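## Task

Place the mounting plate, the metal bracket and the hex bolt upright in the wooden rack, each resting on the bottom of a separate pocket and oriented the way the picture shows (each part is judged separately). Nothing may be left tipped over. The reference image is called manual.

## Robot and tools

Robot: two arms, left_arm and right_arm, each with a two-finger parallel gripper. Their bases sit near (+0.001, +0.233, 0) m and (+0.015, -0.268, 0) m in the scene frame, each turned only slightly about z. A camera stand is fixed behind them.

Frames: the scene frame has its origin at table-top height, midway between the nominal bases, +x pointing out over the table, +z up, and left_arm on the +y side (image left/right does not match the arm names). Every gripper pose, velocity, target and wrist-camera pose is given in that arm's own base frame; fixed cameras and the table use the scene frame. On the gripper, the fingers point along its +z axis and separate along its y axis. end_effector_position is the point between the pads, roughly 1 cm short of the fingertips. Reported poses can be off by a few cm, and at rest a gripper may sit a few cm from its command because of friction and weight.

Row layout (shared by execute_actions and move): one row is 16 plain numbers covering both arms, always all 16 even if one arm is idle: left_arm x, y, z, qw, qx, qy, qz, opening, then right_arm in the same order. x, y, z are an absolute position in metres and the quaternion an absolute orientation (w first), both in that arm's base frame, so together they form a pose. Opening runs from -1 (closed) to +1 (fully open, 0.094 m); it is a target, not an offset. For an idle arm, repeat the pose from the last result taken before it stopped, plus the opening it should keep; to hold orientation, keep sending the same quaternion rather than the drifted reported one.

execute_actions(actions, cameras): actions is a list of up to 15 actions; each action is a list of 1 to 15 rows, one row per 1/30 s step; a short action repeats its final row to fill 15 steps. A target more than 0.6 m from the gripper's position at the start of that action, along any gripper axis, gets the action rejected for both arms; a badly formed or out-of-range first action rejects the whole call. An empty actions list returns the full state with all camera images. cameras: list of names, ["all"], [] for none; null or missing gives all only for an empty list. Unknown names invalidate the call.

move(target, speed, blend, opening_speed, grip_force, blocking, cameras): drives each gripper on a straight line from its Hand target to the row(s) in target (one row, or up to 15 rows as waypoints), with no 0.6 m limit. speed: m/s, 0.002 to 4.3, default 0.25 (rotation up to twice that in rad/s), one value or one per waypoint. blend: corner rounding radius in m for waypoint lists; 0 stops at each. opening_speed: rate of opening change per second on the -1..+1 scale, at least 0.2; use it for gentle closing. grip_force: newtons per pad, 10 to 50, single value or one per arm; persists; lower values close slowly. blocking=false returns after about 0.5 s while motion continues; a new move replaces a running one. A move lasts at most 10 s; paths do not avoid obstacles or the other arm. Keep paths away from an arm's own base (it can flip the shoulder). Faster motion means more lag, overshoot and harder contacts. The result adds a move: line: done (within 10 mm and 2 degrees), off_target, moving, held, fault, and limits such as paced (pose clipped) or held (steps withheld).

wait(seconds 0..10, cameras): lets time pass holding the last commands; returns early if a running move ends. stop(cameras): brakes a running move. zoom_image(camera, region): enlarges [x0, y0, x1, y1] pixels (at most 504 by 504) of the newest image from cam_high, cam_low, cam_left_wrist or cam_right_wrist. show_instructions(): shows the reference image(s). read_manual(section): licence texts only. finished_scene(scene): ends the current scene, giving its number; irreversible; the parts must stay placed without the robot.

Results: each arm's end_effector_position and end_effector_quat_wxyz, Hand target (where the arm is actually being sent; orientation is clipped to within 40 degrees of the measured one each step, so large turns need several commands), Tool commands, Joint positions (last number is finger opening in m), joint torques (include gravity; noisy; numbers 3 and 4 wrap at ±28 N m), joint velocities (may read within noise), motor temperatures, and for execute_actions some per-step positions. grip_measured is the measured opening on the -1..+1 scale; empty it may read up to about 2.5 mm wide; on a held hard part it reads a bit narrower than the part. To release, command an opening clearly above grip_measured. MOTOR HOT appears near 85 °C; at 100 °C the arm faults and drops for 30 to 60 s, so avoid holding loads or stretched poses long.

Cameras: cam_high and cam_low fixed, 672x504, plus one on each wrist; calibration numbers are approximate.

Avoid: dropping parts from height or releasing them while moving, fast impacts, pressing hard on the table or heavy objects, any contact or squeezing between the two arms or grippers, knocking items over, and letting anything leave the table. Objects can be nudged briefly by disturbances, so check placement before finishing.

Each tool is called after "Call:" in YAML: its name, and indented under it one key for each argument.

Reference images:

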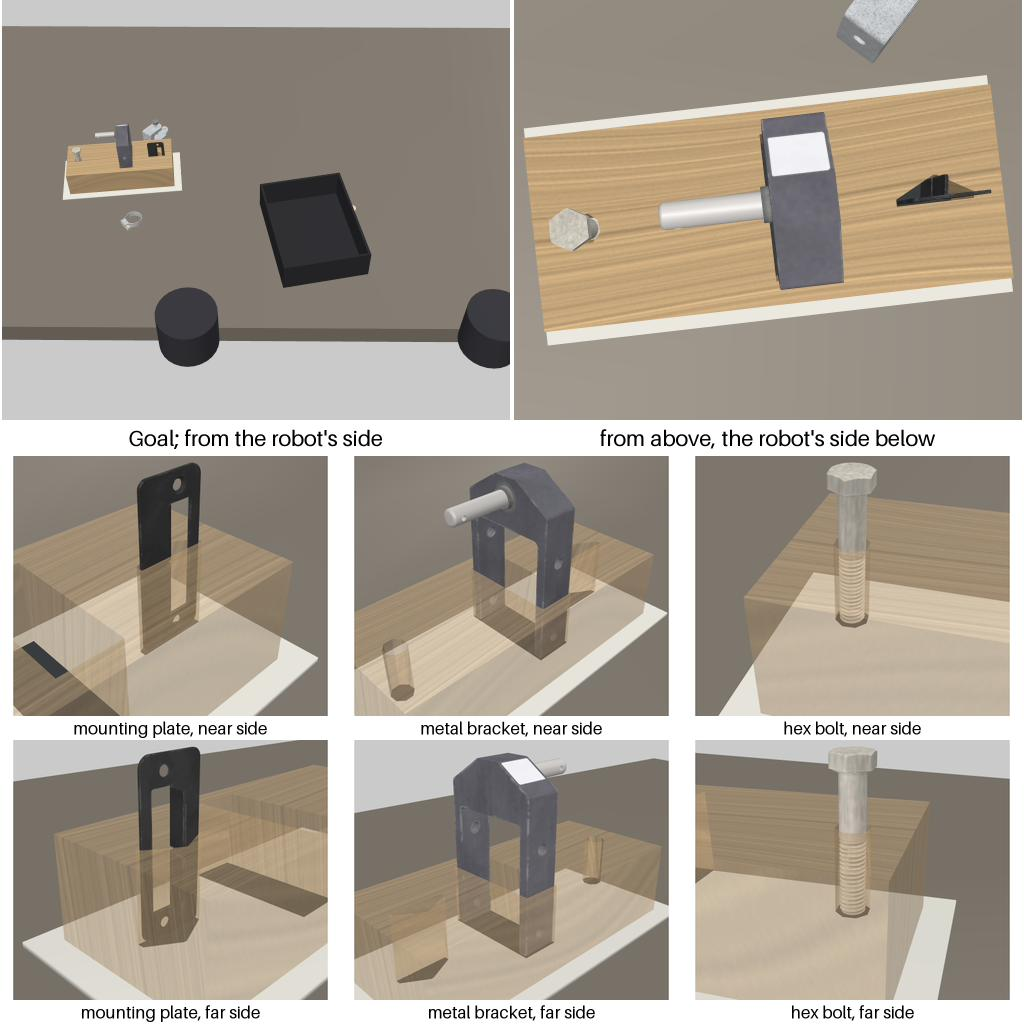

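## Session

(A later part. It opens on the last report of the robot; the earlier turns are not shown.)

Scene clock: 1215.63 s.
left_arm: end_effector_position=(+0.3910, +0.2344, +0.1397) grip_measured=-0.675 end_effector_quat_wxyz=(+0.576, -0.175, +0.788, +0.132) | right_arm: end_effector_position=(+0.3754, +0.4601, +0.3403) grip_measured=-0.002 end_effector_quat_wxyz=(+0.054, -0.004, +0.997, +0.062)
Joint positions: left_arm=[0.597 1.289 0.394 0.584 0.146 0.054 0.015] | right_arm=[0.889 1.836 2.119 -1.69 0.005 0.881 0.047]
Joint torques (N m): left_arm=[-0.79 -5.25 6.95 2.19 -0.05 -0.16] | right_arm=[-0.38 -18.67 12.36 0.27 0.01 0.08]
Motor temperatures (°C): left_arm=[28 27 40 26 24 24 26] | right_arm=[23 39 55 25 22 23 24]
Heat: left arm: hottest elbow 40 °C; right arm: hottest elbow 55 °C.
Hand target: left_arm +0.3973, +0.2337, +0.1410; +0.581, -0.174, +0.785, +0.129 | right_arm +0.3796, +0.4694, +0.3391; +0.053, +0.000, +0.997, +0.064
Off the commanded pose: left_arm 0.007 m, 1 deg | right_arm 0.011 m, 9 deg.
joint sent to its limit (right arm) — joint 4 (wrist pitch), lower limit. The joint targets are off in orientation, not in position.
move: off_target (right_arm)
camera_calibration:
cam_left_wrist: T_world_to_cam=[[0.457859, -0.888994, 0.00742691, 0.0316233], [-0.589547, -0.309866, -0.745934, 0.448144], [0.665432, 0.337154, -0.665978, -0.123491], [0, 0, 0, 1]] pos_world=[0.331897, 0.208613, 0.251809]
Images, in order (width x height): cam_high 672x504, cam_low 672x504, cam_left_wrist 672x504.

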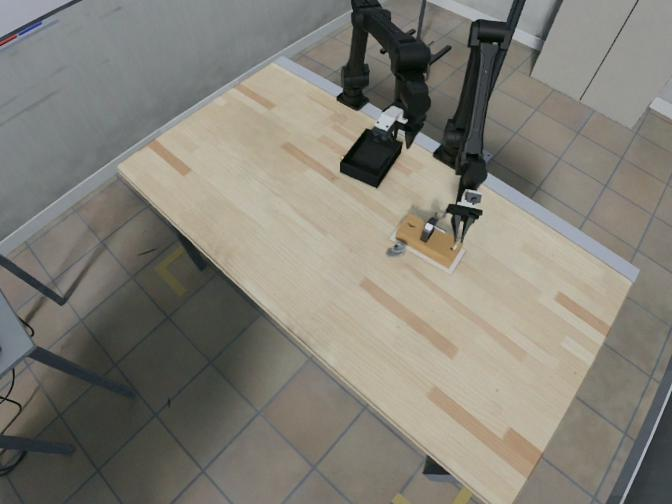

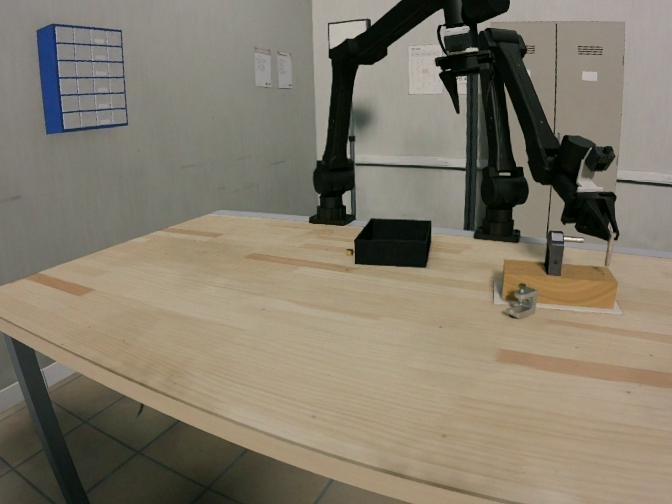

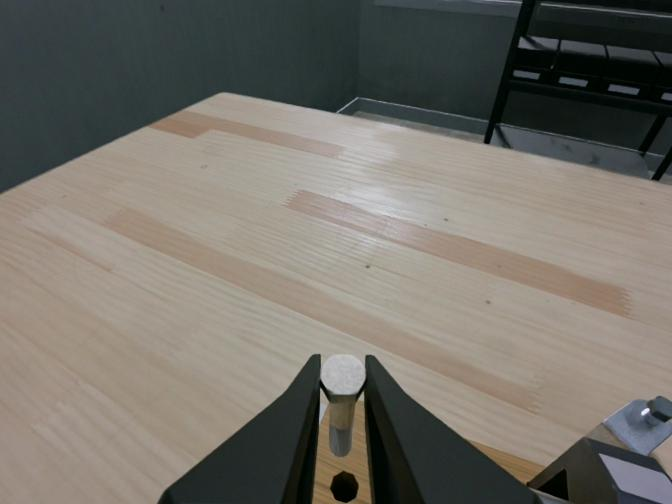

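Call:
move:
  target: [0.386,0.228,0.141,0.5807,-0.1740,0.7849,0.1287,-1,0.38,0.47,0.34,0,0,1,0,0]
  speed: 0.06
  cameras: ["cam_left_wrist","cam_low","cam_high"]

Call:
zoom_image:
  camera: "cam_low"
  region: [560, 210, 640, 290]

Call:
zoom_image:
  camera: "cam_high"
  region: [420, 205, 480, 265]

Call:
zoom_image:
  camera: "cam_left_wrist"
  region: [270, 340, 430, 500]

Scene clock: 1234.50 s.
left_arm: end_effector_position=(+0.3851, +0.2302, +0.1341) grip_measured=-0.675 end_effector_quat_wxyz=(+0.571, -0.176, +0.791, +0.130) | right_arm: end_effector_position=(+0.3754, +0.4601, +0.3403) grip_measured=-0.002 end_effector_quat_wxyz=(+0.054, -0.004, +0.997, +0.062)
Joint positions: left_arm=[0.597 1.281 0.375 0.584 0.147 0.054 0.015] | right_arm=[0.889 1.836 2.119 -1.69 0.005 0.881 0.047]
Joint torques (N m): left_arm=[-0.44 -7.24 6.01 1.74 0.15 -0.12] | right_arm=[-0.32 -18.67 12.37 0.28 0.02 0.08]
Motor temperatures (°C): left_arm=[28 27 40 26 24 24 26] | right_arm=[23 39 55 25 22 23 24]
Heat: left arm: hottest elbow 40 °C; right arm: hottest elbow 55 °C.
Hand target: left_arm +0.3860, +0.2280, +0.1409; +0.581, -0.174, +0.785, +0.129 | right_arm +0.3796, +0.4694, +0.3391; +0.053, +0.000, +0.997, +0.064
Off the commanded pose: left_arm 0.007 m, 1 deg | right_arm 0.011 m, 9 deg.
joint sent to its limit (right arm) — joint 4 (wrist pitch), lower limit. The joint targets are off in orientation, not in position.
move: off_target (right_arm)
camera_calibration:
cam_left_wrist: T_world_to_cam=[[0.457365, -0.889233, 0.00902831, 0.0306959], [-0.596368, -0.314233, -0.73865, 0.441882], [0.659669, 0.332448, -0.674029, -0.117493], [0, 0, 0, 1]] pos_world=[0.326991, 0.20521, 0.246926]
Images, in order (width x height): cam_high 672x504, cam_low 672x504, cam_left_wrist 672x504.

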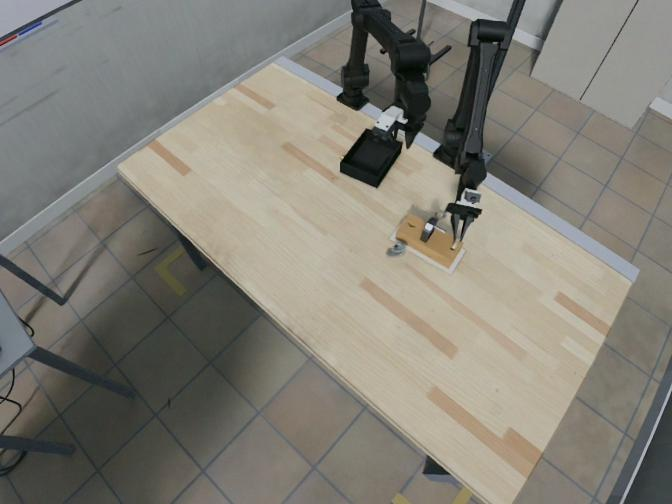

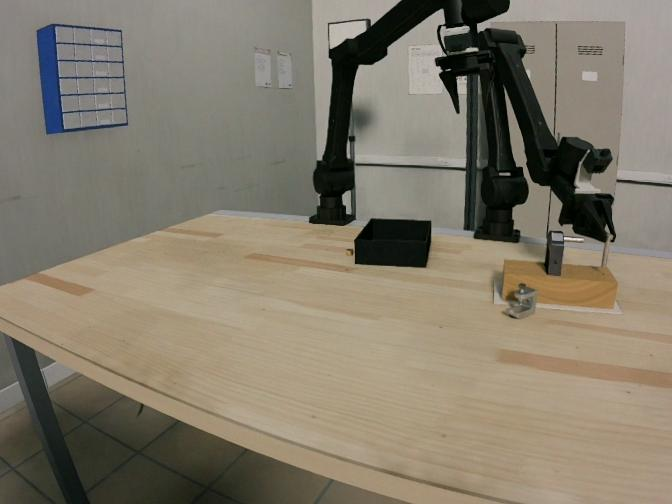

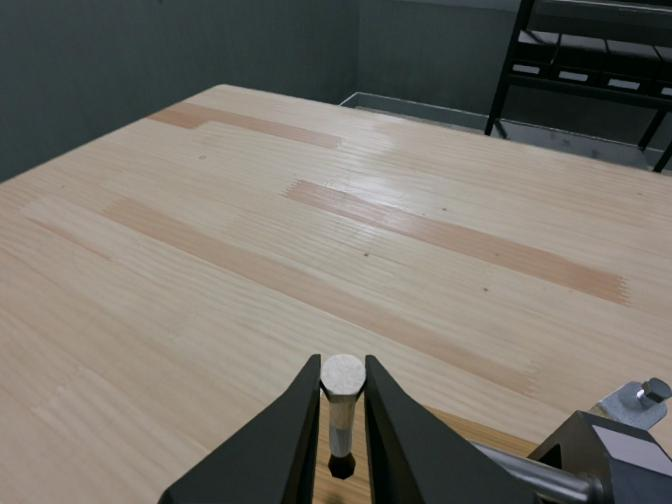

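Scaled by 6.300 from the camera's 672x504 image, which has a finer 960x720 frame.

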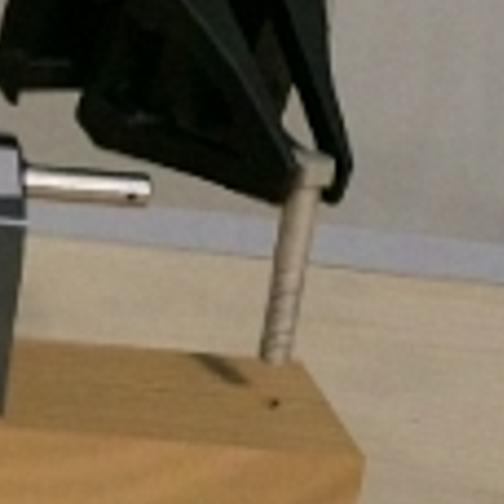

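Scaled by 8.400 from the camera's 672x504 image, which has a finer 960x720 frame.

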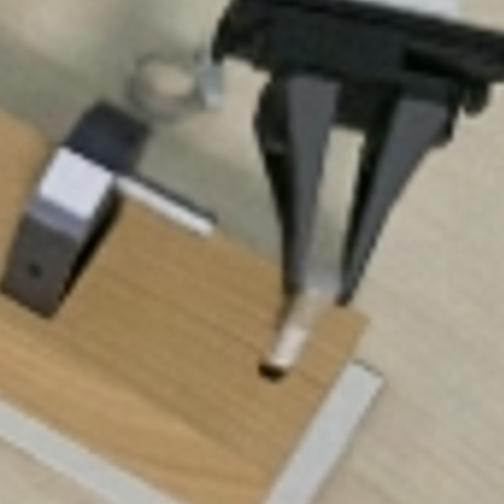

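Scaled by 3.150 from the camera's 672x504 image, which has a finer 960x720 frame.

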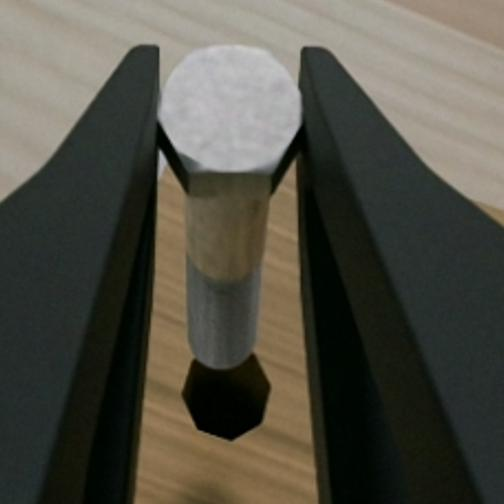

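Call:
move:
  target: [0.384,0.227,0.130,0.5807,-0.1740,0.7849,0.1287,-1,0.38,0.47,0.34,0,0,1,0,0]
  speed: 0.06
  cameras: ["cam_left_wrist","cam_low","cam_high"]

Call:
zoom_image:
  camera: "cam_low"
  region: [560, 210, 640, 290]

Call:
zoom_image:
  camera: "cam_high"
  region: [420, 205, 480, 265]

Call:
zoom_image:
  camera: "cam_left_wrist"
  region: [270, 340, 430, 500]

Scene clock: 1246.37 s.
left_arm: end_effector_position=(+0.3827, +0.2284, +0.1340) grip_measured=-0.675 end_effector_quat_wxyz=(+0.580, -0.173, +0.785, +0.133) | right_arm: end_effector_position=(+0.3754, +0.4601, +0.3403) grip_measured=-0.002 end_effector_quat_wxyz=(+0.054, -0.004, +0.997, +0.062)
Joint positions: left_arm=[0.597 1.288 0.358 0.631 0.148 0.054 0.015] | right_arm=[0.889 1.836 2.119 -1.69 0.005 0.881 0.047]
Joint torques (N m): left_arm=[0.15 -5.3 5.9 2.19 0.15 -0.17] | right_arm=[-0.38 -18.67 12.36 0.27 0.02 0.09]
Motor temperatures (°C): left_arm=[28 27 40 26 24 24 26] | right_arm=[23 39 55 25 22 23 24]
Heat: left arm: hottest elbow 40 °C; right arm: hottest elbow 55 °C.
Hand target: left_arm +0.3839, +0.2270, +0.1302; +0.581, -0.174, +0.785, +0.129 | right_arm +0.3796, +0.4694, +0.3391; +0.053, +0.000, +0.997, +0.064
Off the commanded pose: left_arm 0.004 m, 0 deg | right_arm 0.011 m, 9 deg.
joint sent to its limit (right arm) — joint 4 (wrist pitch), lower limit. The joint targets are off in orientation, not in position.
move: off_target (right_arm)
camera_calibration:
cam_left_wrist: T_world_to_cam=[[0.45657, -0.889664, 0.00654776, 0.0309658], [-0.582628, -0.304547, -0.753522, 0.434361], [0.672375, 0.340221, -0.65739, -0.124289], [0, 0, 0, 1]] pos_world=[0.322502, 0.202118, 0.245391]
Images, in order (width x height): cam_high 672x504, cam_low 672x504, cam_left_wrist 672x504.

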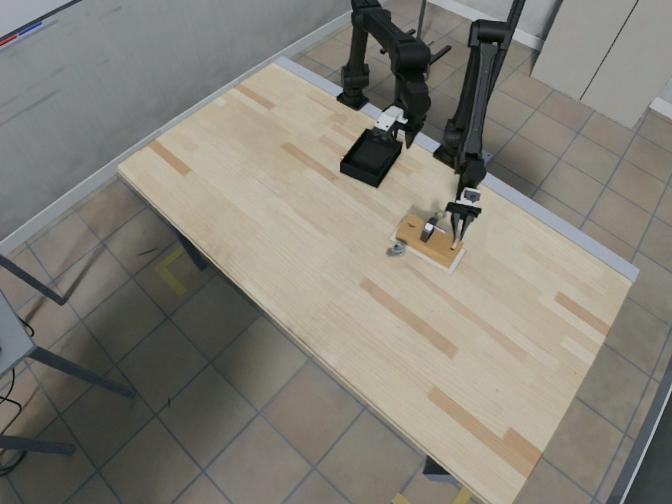

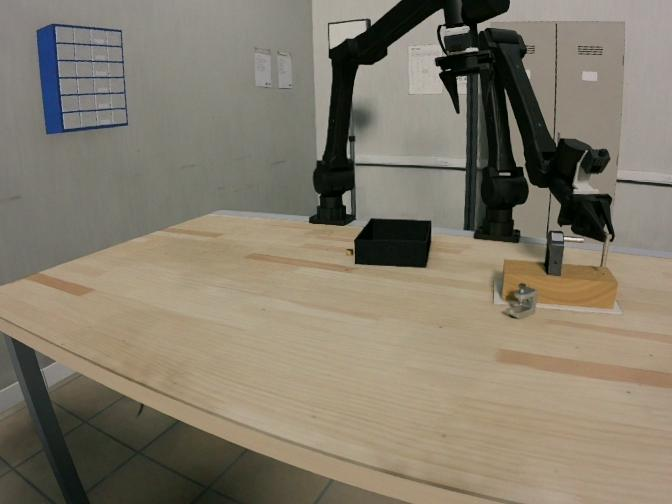

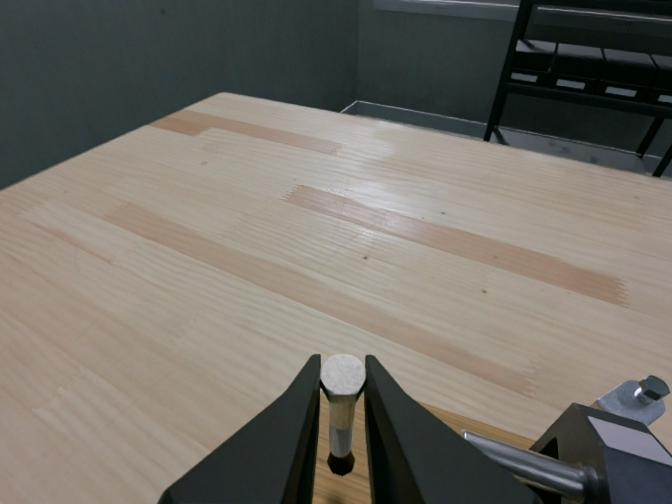

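Scaled by 6.300 from the camera's 672x504 image, which has a finer 960x720 frame.

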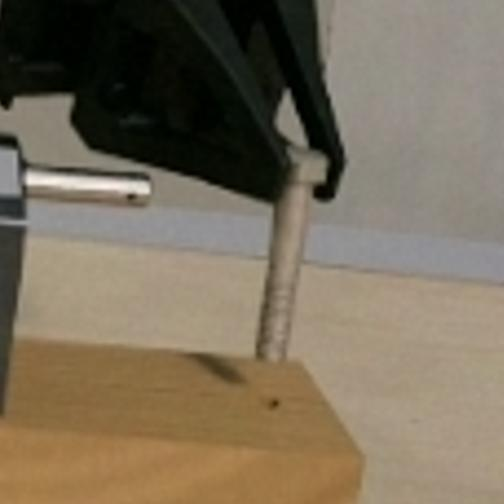

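Scaled by 8.400 from the camera's 672x504 image, which has a finer 960x720 frame.

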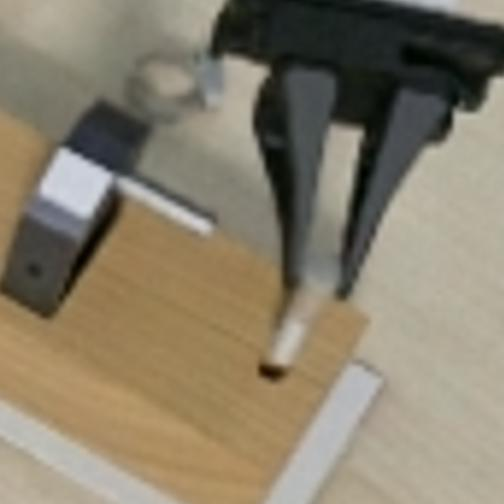

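Scaled by 3.150 from the camera's 672x504 image, which has a finer 960x720 frame.

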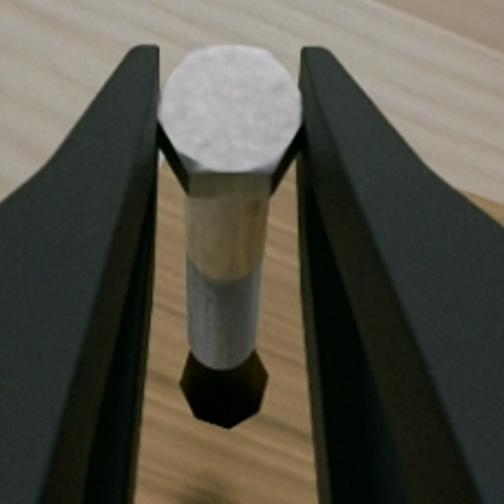

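Call:
move:
  target: [0.384,0.227,0.119,0.5807,-0.1740,0.7849,0.1287,-1,0.38,0.47,0.34,0,0,1,0,0]
  speed: 0.05
  cameras: ["cam_left_wrist","cam_low","cam_high"]

Call:
zoom_image:
  camera: "cam_low"
  region: [560, 210, 640, 290]

Call:
zoom_image:
  camera: "cam_high"
  region: [420, 205, 480, 265]

Call:
zoom_image:
  camera: "cam_left_wrist"
  region: [270, 340, 430, 500]

Scene clock: 1254.53 s.
left_arm: end_effector_position=(+0.3829, +0.2286, +0.1230) grip_measured=-0.675 end_effector_quat_wxyz=(+0.580, -0.173, +0.785, +0.133) | right_arm: end_effector_position=(+0.3754, +0.4601, +0.3403) grip_measured=-0.002 end_effector_quat_wxyz=(+0.054, -0.004, +0.997, +0.062)
Joint positions: left_arm=[0.597 1.335 0.348 0.688 0.148 0.054 0.015] | right_arm=[0.889 1.836 2.119 -1.69 0.005 0.881 0.047]
Joint torques (N m): left_arm=[0.38 -4.84 5.45 1.98 0.15 -0.18] | right_arm=[-0.32 -18.67 12.36 0.27 0.02 0.08]
Motor temperatures (°C): left_arm=[28 27 39 26 24 24 26] | right_arm=[23 39 55 25 22 23 24]
Heat: left arm: hottest elbow 39 °C; right arm: hottest elbow 55 °C.
Hand target: left_arm +0.3838, +0.2269, +0.1189; +0.580, -0.174, +0.785, +0.129 | right_arm +0.3796, +0.4694, +0.3391; +0.053, +0.000, +0.997, +0.064
Off the commanded pose: left_arm 0.004 m, 0 deg | right_arm 0.011 m, 9 deg.
joint sent to its limit (right arm) — joint 4 (wrist pitch), lower limit. The joint targets are off in orientation, not in position.
move: off_target (right_arm)
camera_calibration:
cam_left_wrist: T_world_to_cam=[[0.45657, -0.889664, 0.00654776, 0.0310354], [-0.582628, -0.304547, -0.753522, 0.426219], [0.672375, 0.340221, -0.65739, -0.131689], [0, 0, 0, 1]] pos_world=[0.322702, 0.202218, 0.234391]
Images, in order (width x height): cam_high 672x504, cam_low 672x504, cam_left_wrist 672x504.

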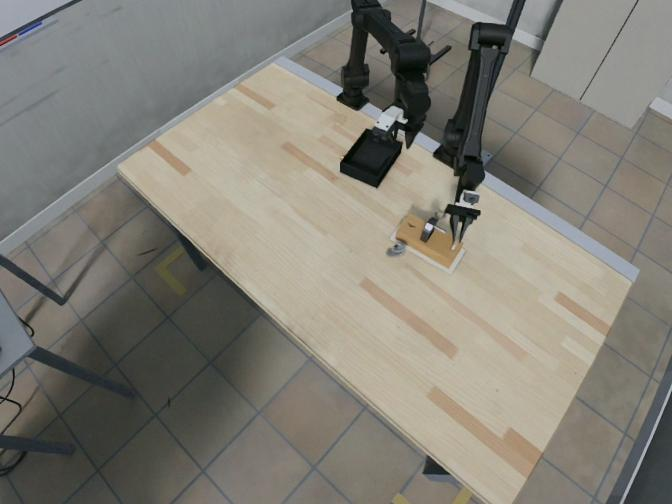

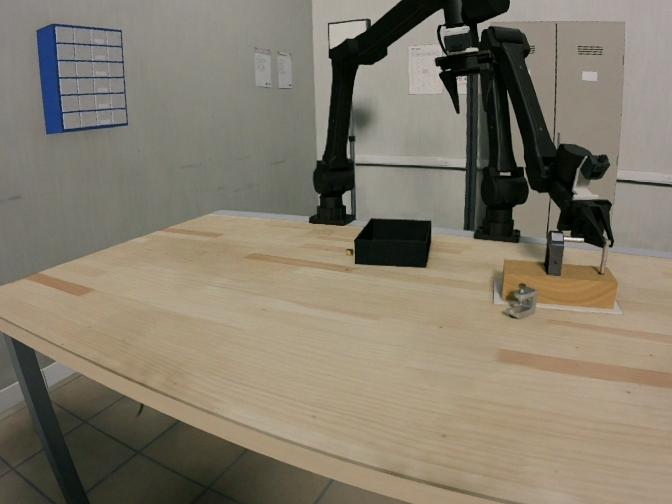

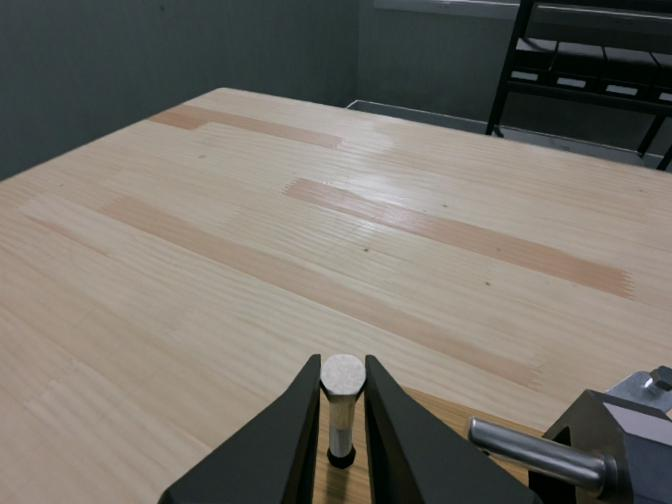

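Scaled by 6.300 from the camera's 672x504 image, which has a finer 960x720 frame.

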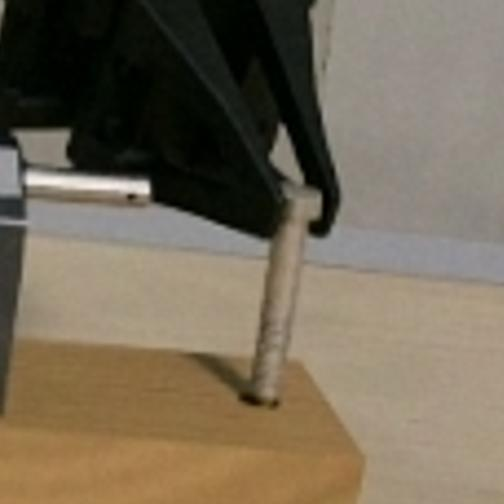

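Scaled by 8.400 from the camera's 672x504 image, which has a finer 960x720 frame.

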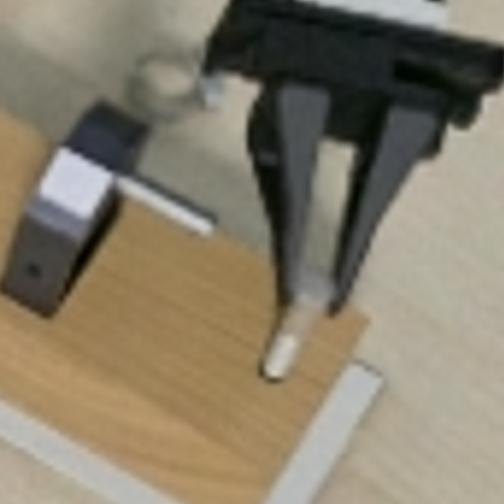

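Scaled by 3.150 from the camera's 672x504 image, which has a finer 960x720 frame.

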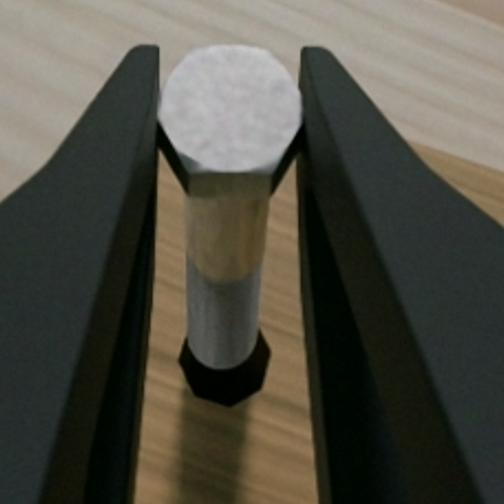

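Call:
move:
  target: [0.3820,0.2262,0.118,0.5807,-0.1740,0.7849,0.1287,-1,0.38,0.47,0.34,0,0,1,0,0]
  speed: 0.05
  cameras: ["cam_left_wrist","cam_low"]

Call:
zoom_image:
  camera: "cam_low"
  region: [560, 210, 640, 290]

Call:
zoom_image:
  camera: "cam_left_wrist"
  region: [270, 340, 430, 500]

Scene clock: 1270.57 s.
left_arm: end_effector_position=(+0.3815, +0.2273, +0.1218) grip_measured=-0.675 end_effector_quat_wxyz=(+0.580, -0.173, +0.785, +0.132) | right_arm: end_effector_position=(+0.3754, +0.4601, +0.3403) grip_measured=-0.002 end_effector_quat_wxyz=(+0.054, -0.004, +0.997, +0.062)
Joint positions: left_arm=[0.597 1.335 0.342 0.693 0.149 0.054 0.015] | right_arm=[0.889 1.836 2.119 -1.69 0.005 0.881 0.047]
Joint torques (N m): left_arm=[-0.09 -5.3 5.39 2.14 0.14 -0.15] | right_arm=[-0.32 -18.67 12.37 0.27 0.01 0.08]
Motor temperatures (°C): left_arm=[28 27 39 26 24 24 26] | right_arm=[23 39 55 25 22 23 24]
Heat: left arm: hottest elbow 39 °C; right arm: hottest elbow 55 °C.
Hand target: left_arm +0.3820, +0.2262, +0.1181; +0.581, -0.174, +0.785, +0.129 | right_arm +0.3796, +0.4694, +0.3391; +0.053, +0.000, +0.997, +0.064
Off the commanded pose: left_arm 0.004 m, 0 deg | right_arm 0.011 m, 9 deg.
joint sent to its limit (right arm) — joint 4 (wrist pitch), lower limit. The joint targets are off in orientation, not in position.
move: off_target (right_arm)
camera_calibration:
cam_left_wrist: T_world_to_cam=[[0.45523, -0.890346, 0.00703899, 0.0311591], [-0.583147, -0.304116, -0.753295, 0.424191], [0.672834, 0.338818, -0.657645, -0.130967], [0, 0, 0, 1]] pos_world=[0.3213, 0.201119, 0.233192]
Images, in order (width x height): cam_low 672x504, cam_left_wrist 672x504.

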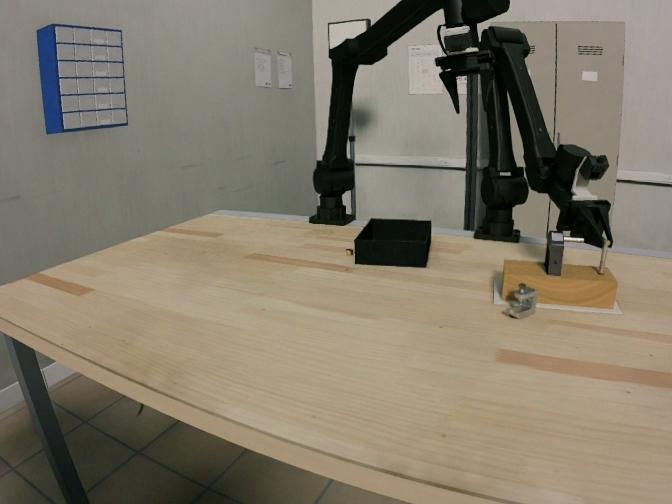

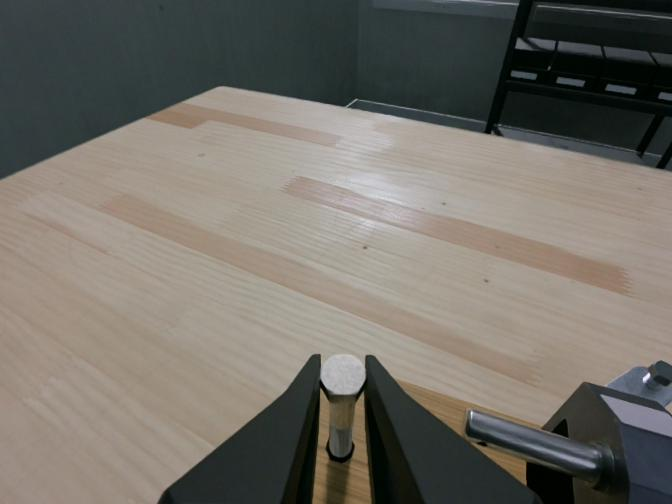

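Scaled by 6.300 from the camera's 672x504 image, which has a finer 960x720 frame.

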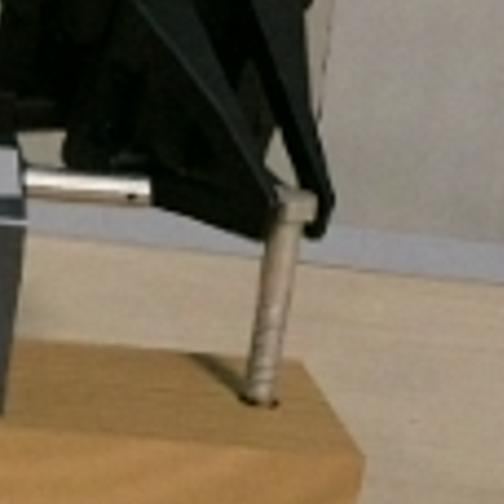

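Scaled by 3.150 from the camera's 672x504 image, which has a finer 960x720 frame.

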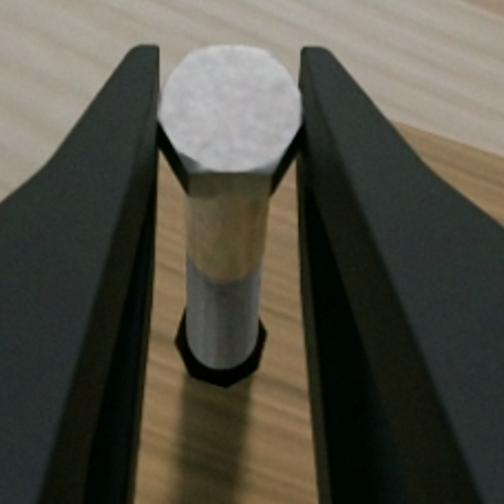

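Call:
move:
  target:
    - [0.3817,0.2263,0.108,0.5807,-0.1740,0.7849,0.1287,-1,0.38,0.47,0.34,0,0,1,0,0]
  speed: 0.05
  cameras: ["cam_left_wrist","cam_low"]

Call:
zoom_image:
  camera: "cam_low"
  region: [560, 210, 640, 290]

Call:
zoom_image:
  camera: "cam_left_wrist"
  region: [270, 340, 430, 500]

Scene clock: 1277.97 s.
left_arm: end_effector_position=(+0.3814, +0.2271, +0.1123) grip_measured=-0.675 end_effector_quat_wxyz=(+0.580, -0.172, +0.785, +0.132) | right_arm: end_effector_position=(+0.3754, +0.4601, +0.3403) grip_measured=-0.002 end_effector_quat_wxyz=(+0.054, -0.004, +0.997, +0.062)
Joint positions: left_arm=[0.597 1.378 0.334 0.746 0.15 0.054 0.015] | right_arm=[0.889 1.836 2.119 -1.69 0.005 0.881 0.047]
Joint torques (N m): left_arm=[0.03 -5.42 5.18 2.22 0.14 -0.16] | right_arm=[-0.32 -18.67 12.37 0.27 0.02 0.08]
Motor temperatures (°C): left_arm=[28 27 38 26 24 24 26] | right_arm=[23 40 55 25 22 23 24]
Heat: left arm: hottest elbow 38 °C; right arm: hottest elbow 55 °C.
Hand target: left_arm +0.3816, +0.2263, +0.1081; +0.580, -0.174, +0.785, +0.129 | right_arm +0.3796, +0.4694, +0.3391; +0.053, +0.000, +0.997, +0.064
Off the commanded pose: left_arm 0.004 m, 0 deg | right_arm 0.011 m, 9 deg.
joint sent to its limit (right arm) — joint 4 (wrist pitch), lower limit. The joint targets are off in orientation, not in position.
move: off_target (right_arm)
camera_calibration:
cam_left_wrist: T_world_to_cam=[[0.454569, -0.890683, 0.00707562, 0.0314117], [-0.582581, -0.303316, -0.754055, 0.416684], [0.67377, 0.338648, -0.656773, -0.137475], [0, 0, 0, 1]] pos_world=[0.3211, 0.20092, 0.22369]
Images, in order (width x height): cam_low 672x504, cam_left_wrist 672x504.

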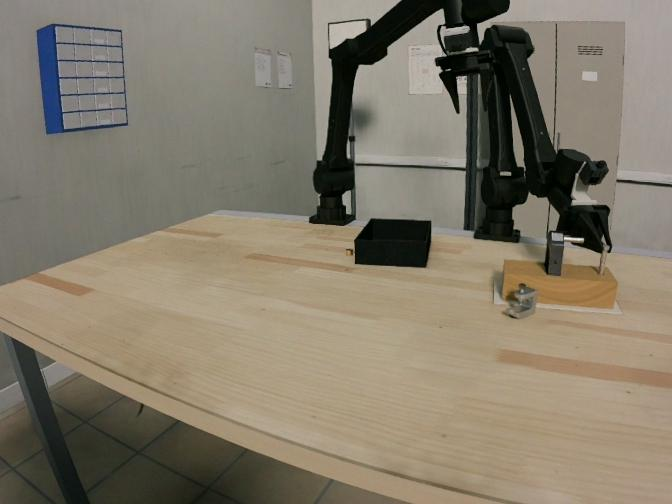

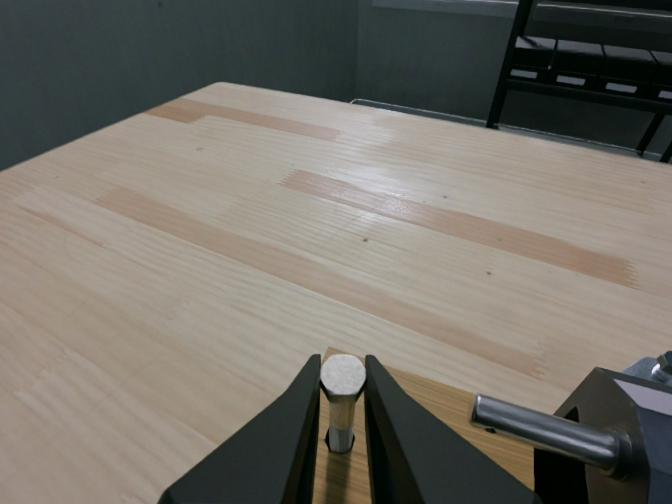

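Scaled by 6.300 from the camera's 672x504 image, which has a finer 960x720 frame.

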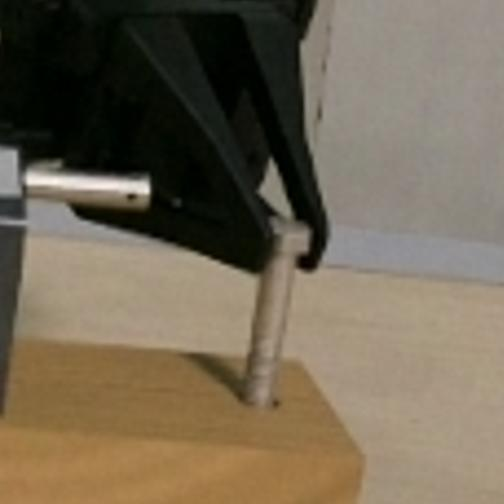

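Scaled by 3.150 from the camera's 672x504 image, which has a finer 960x720 frame.

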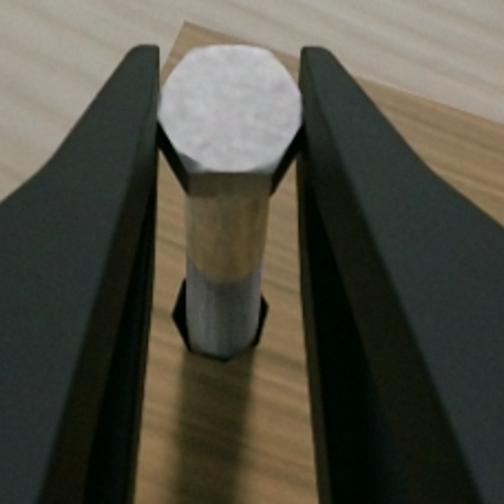

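Call:
move:
  target:
    - [0.3827,0.2267,0.096,0.5807,-0.1740,0.7849,0.1287,-1,0.38,0.47,0.34,0,0,1,0,0]
    - [0.3830,0.2267,0.083,0.5807,-0.1740,0.7849,0.1287,-1,0.38,0.47,0.34,0,0,1,0,0]
  speed: 0.04
  cameras: ["cam_left_wrist","cam_low"]

Call:
zoom_image:
  camera: "cam_low"
  region: [560, 210, 640, 290]

Call:
zoom_image:
  camera: "cam_left_wrist"
  region: [270, 340, 430, 500]

Scene clock: 1292.40 s.
left_arm: end_effector_position=(+0.3838, +0.2287, +0.0911) grip_measured=-0.675 end_effector_quat_wxyz=(+0.585, -0.171, +0.782, +0.134) | right_arm: end_effector_position=(+0.3754, +0.4601, +0.3403) grip_measured=-0.002 end_effector_quat_wxyz=(+0.054, -0.004, +0.997, +0.062)
Joint positions: left_arm=[0.597 1.498 0.325 0.885 0.15 0.054 0.015] | right_arm=[0.889 1.836 2.119 -1.69 0.005 0.881 0.047]
Joint torques (N m): left_arm=[0.03 -5.25 3.95 1.91 0.08 -0.14] | right_arm=[-0.32 -18.67 12.36 0.27 0.02 0.08]
Motor temperatures (°C): left_arm=[28 27 37 26 24 24 26] | right_arm=[23 40 55 25 22 23 24]
Heat: left arm: hottest elbow 37 °C; right arm: hottest elbow 55 °C.
Hand target: left_arm +0.3829, +0.2267, +0.0832; +0.581, -0.174, +0.785, +0.129 | right_arm +0.3796, +0.4694, +0.3391; +0.053, +0.000, +0.997, +0.064
Off the commanded pose: left_arm 0.008 m, 1 deg | right_arm 0.011 m, 9 deg.
joint sent to its limit (right arm) — joint 4 (wrist pitch), lower limit. The joint targets are off in orientation, not in position.
move: off_target (right_arm)
camera_calibration:
cam_left_wrist: T_world_to_cam=[[0.454506, -0.890726, 0.00561244, 0.0321025], [-0.57539, -0.298399, -0.761502, 0.399384], [0.679964, 0.342878, -0.648139, -0.157648], [0, 0, 0, 1]] pos_world=[0.322406, 0.201824, 0.201773]
Images, in order (width x height): cam_low 672x504, cam_left_wrist 672x504.

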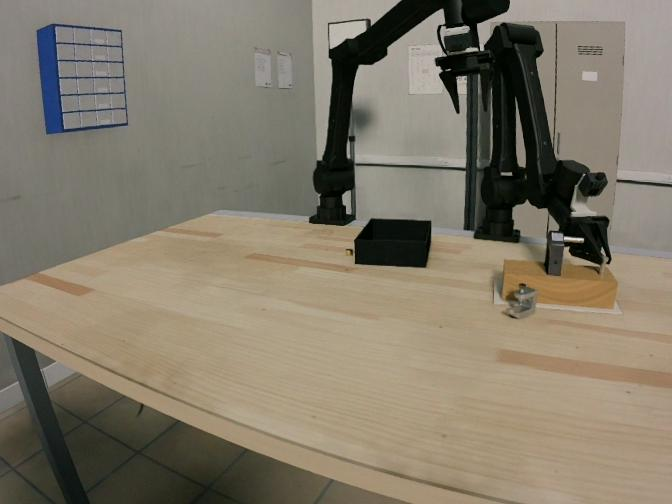

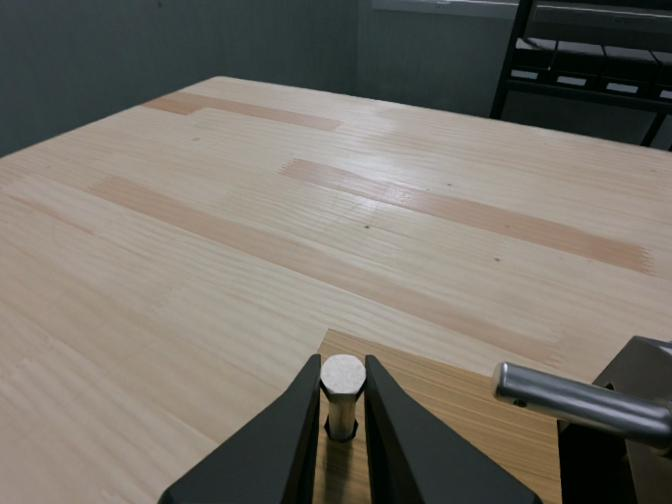

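Scaled by 6.300 from the camera's 672x504 image, which has a finer 960x720 frame.

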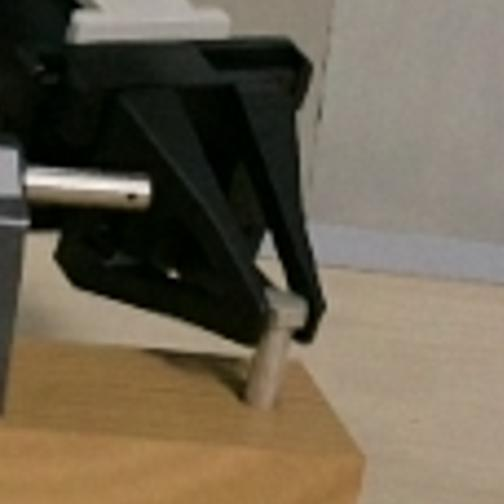

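Scaled by 3.150 from the camera's 672x504 image, which has a finer 960x720 frame.

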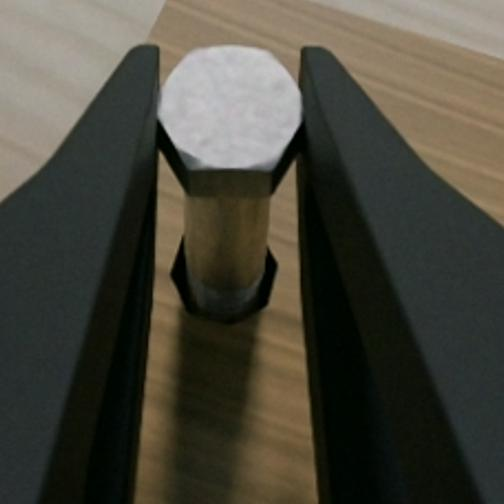

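Call:
move:
  target:
    - [0.3835,0.2280,0.086,0.5807,-0.1740,0.7849,0.1287,-0.45,0.38,0.47,0.34,0,0,1,0,0]
  opening_speed: 0.3

Call:
move:
  target:
    - [0.310,0.195,0.105,0.5807,-0.1740,0.7849,0.1287,-0.45,0.38,0.47,0.34,0,0,1,0,0]
    - [0.28,0.19,0.22,0.5807,-0.1740,0.7849,0.1287,-0.45,0.38,0.47,0.34,0,0,1,0,0]
  blend: 0.03
  speed: 0.15
  cameras: ["cam_left_wrist","cam_low","cam_right_wrist"]

Call:
zoom_image:
  camera: "cam_low"
  region: [510, 200, 640, 310]

Call:
zoom_image:
  camera: "cam_right_wrist"
  region: [430, 230, 630, 430]

Call:
zoom_image:
  camera: "cam_right_wrist"
  region: [110, 130, 330, 260]

Scene clock: 1304.33 s.
left_arm: end_effector_position=(+0.3839, +0.2285, +0.0912) grip_measured=-0.453 end_effector_quat_wxyz=(+0.585, -0.170, +0.782, +0.133) | right_arm: end_effector_position=(+0.3754, +0.4601, +0.3403) grip_measured=-0.002 end_effector_quat_wxyz=(+0.054, -0.004, +0.997, +0.062)
Joint positions: left_arm=[0.597 1.498 0.325 0.885 0.152 0.054 0.026] | right_arm=[0.889 1.836 2.119 -1.69 0.005 0.881 0.047]
Joint torques (N m): left_arm=[0.73 -6.53 4.27 1.47 0.12 -0.16] | right_arm=[-0.32 -18.67 12.37 0.27 0.02 0.08]
Motor temperatures (°C): left_arm=[28 27 37 26 24 24 26] | right_arm=[23 40 55 25 22 23 24]
Heat: left arm: hottest elbow 37 °C; right arm: hottest elbow 55 °C.
Hand target: left_arm +0.3835, +0.2280, +0.0861; +0.581, -0.174, +0.785, +0.129 | right_arm +0.3796, +0.4694, +0.3391; +0.053, +0.000, +0.997, +0.064
Off the commanded pose: left_arm 0.005 m, 1 deg | right_arm 0.011 m, 9 deg.
joint sent to its limit (right arm) — joint 4 (wrist pitch), lower limit. The joint targets are off in orientation, not in position.
move: off_target (right_arm)

Scene clock: 1306.53 s.
left_arm: end_effector_position=(+0.2757, +0.1822, +0.1946) grip_measured=-0.452 end_effector_quat_wxyz=(+0.569, -0.182, +0.794, +0.116) | right_arm: end_effector_position=(+0.3754, +0.4601, +0.3403) grip_measured=-0.002 end_effector_quat_wxyz=(+0.054, -0.004, +0.997, +0.062)
Joint positions: left_arm=[0.74 0.55 0.259 -0.057 0.296 0.082 0.026] | right_arm=[0.889 1.836 2.119 -1.69 0.005 0.881 0.047]
Joint torques (N m): left_arm=[1.49 -0.21 12.15 1.07 0.2 0.04] | right_arm=[-0.38 -18.67 12.36 0.27 0.02 0.08]
Motor temperatures (°C): left_arm=[28 27 37 26 24 24 26] | right_arm=[23 40 55 25 22 23 24]
Heat: left arm: hottest elbow 37 °C; right arm: hottest elbow 55 °C.
Hand target: left_arm +0.2792, +0.1893, +0.2200; +0.581, -0.174, +0.785, +0.129 | right_arm +0.3796, +0.4694, +0.3391; +0.053, +0.000, +0.997, +0.064
Off the commanded pose: left_arm 0.027 m, 2 deg | right_arm 0.011 m, 9 deg.
joint sent to its limit (right arm) — joint 4 (wrist pitch), lower limit. The joint targets are off in orientation, not in position.
move: off_target (left_arm, right_arm)
camera_calibration:
cam_left_wrist: T_world_to_cam=[[0.451353, -0.89163, 0.0357273, 0.0343801], [-0.599368, -0.332582, -0.728112, 0.408427], [0.661089, 0.307222, -0.684526, 0.0175423], [0, 0, 0, 1]] pos_world=[0.217683, 0.1611, 0.30816]
cam_right_wrist: T_world_to_cam=[[0.0476181, -0.992723, -0.110603, 0.478084], [-0.954394, -0.07789, 0.28821, 0.339595], [-0.294728, 0.0918344, -0.951158, 0.513323], [0, 0, 0, 1]] pos_world=[0.452632, 0.453916, 0.443254]
Images, in order (width x height): cam_low 672x504, cam_left_wrist 672x504, cam_right_wrist 672x504.

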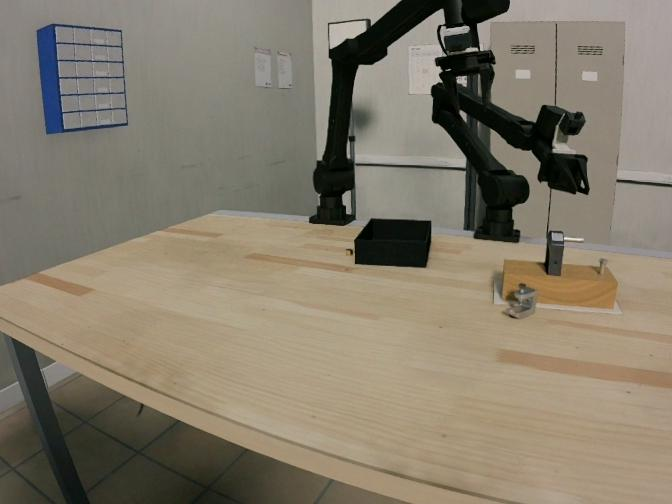

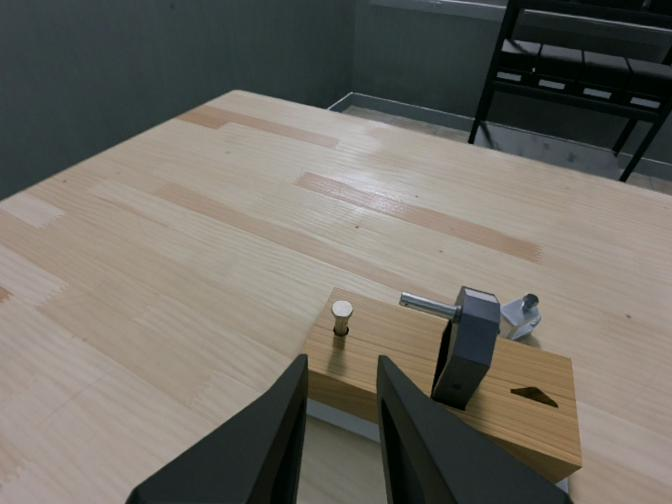

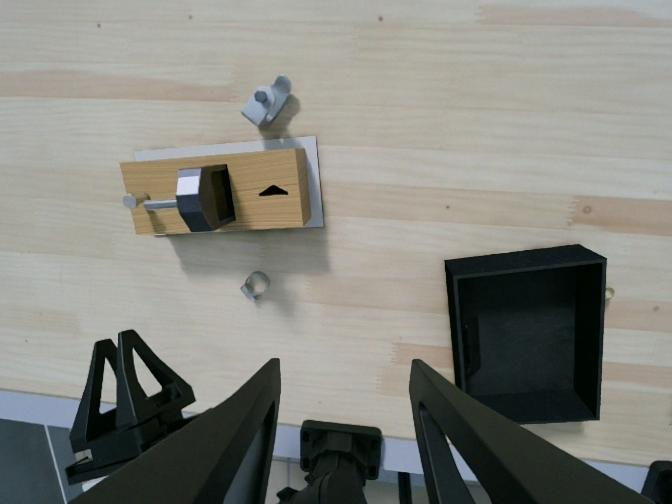

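Scaled by 3.877 from the camera's 672x504 image, which has a finer 960x720 frame.

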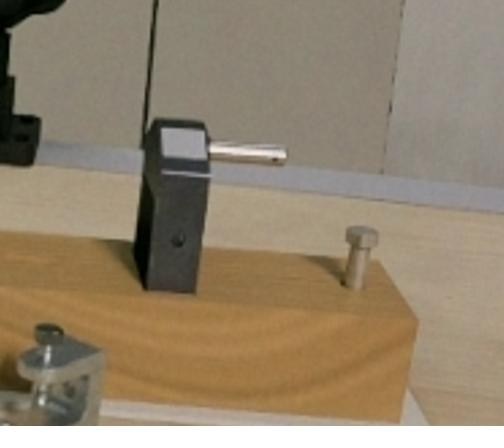

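Scaled by 2.520 from the camera's 672x504 image, which has a finer 960x720 frame.

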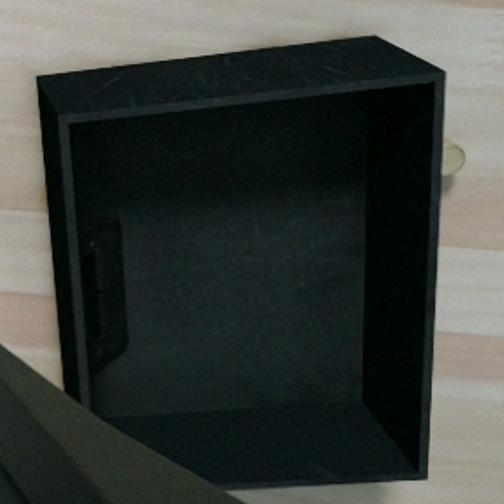

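Scaled by 2.291 from the camera's 672x504 image, which has a finer 960x720 frame.

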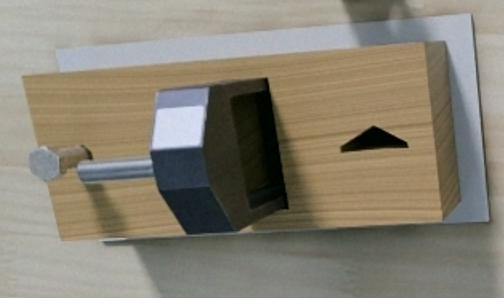

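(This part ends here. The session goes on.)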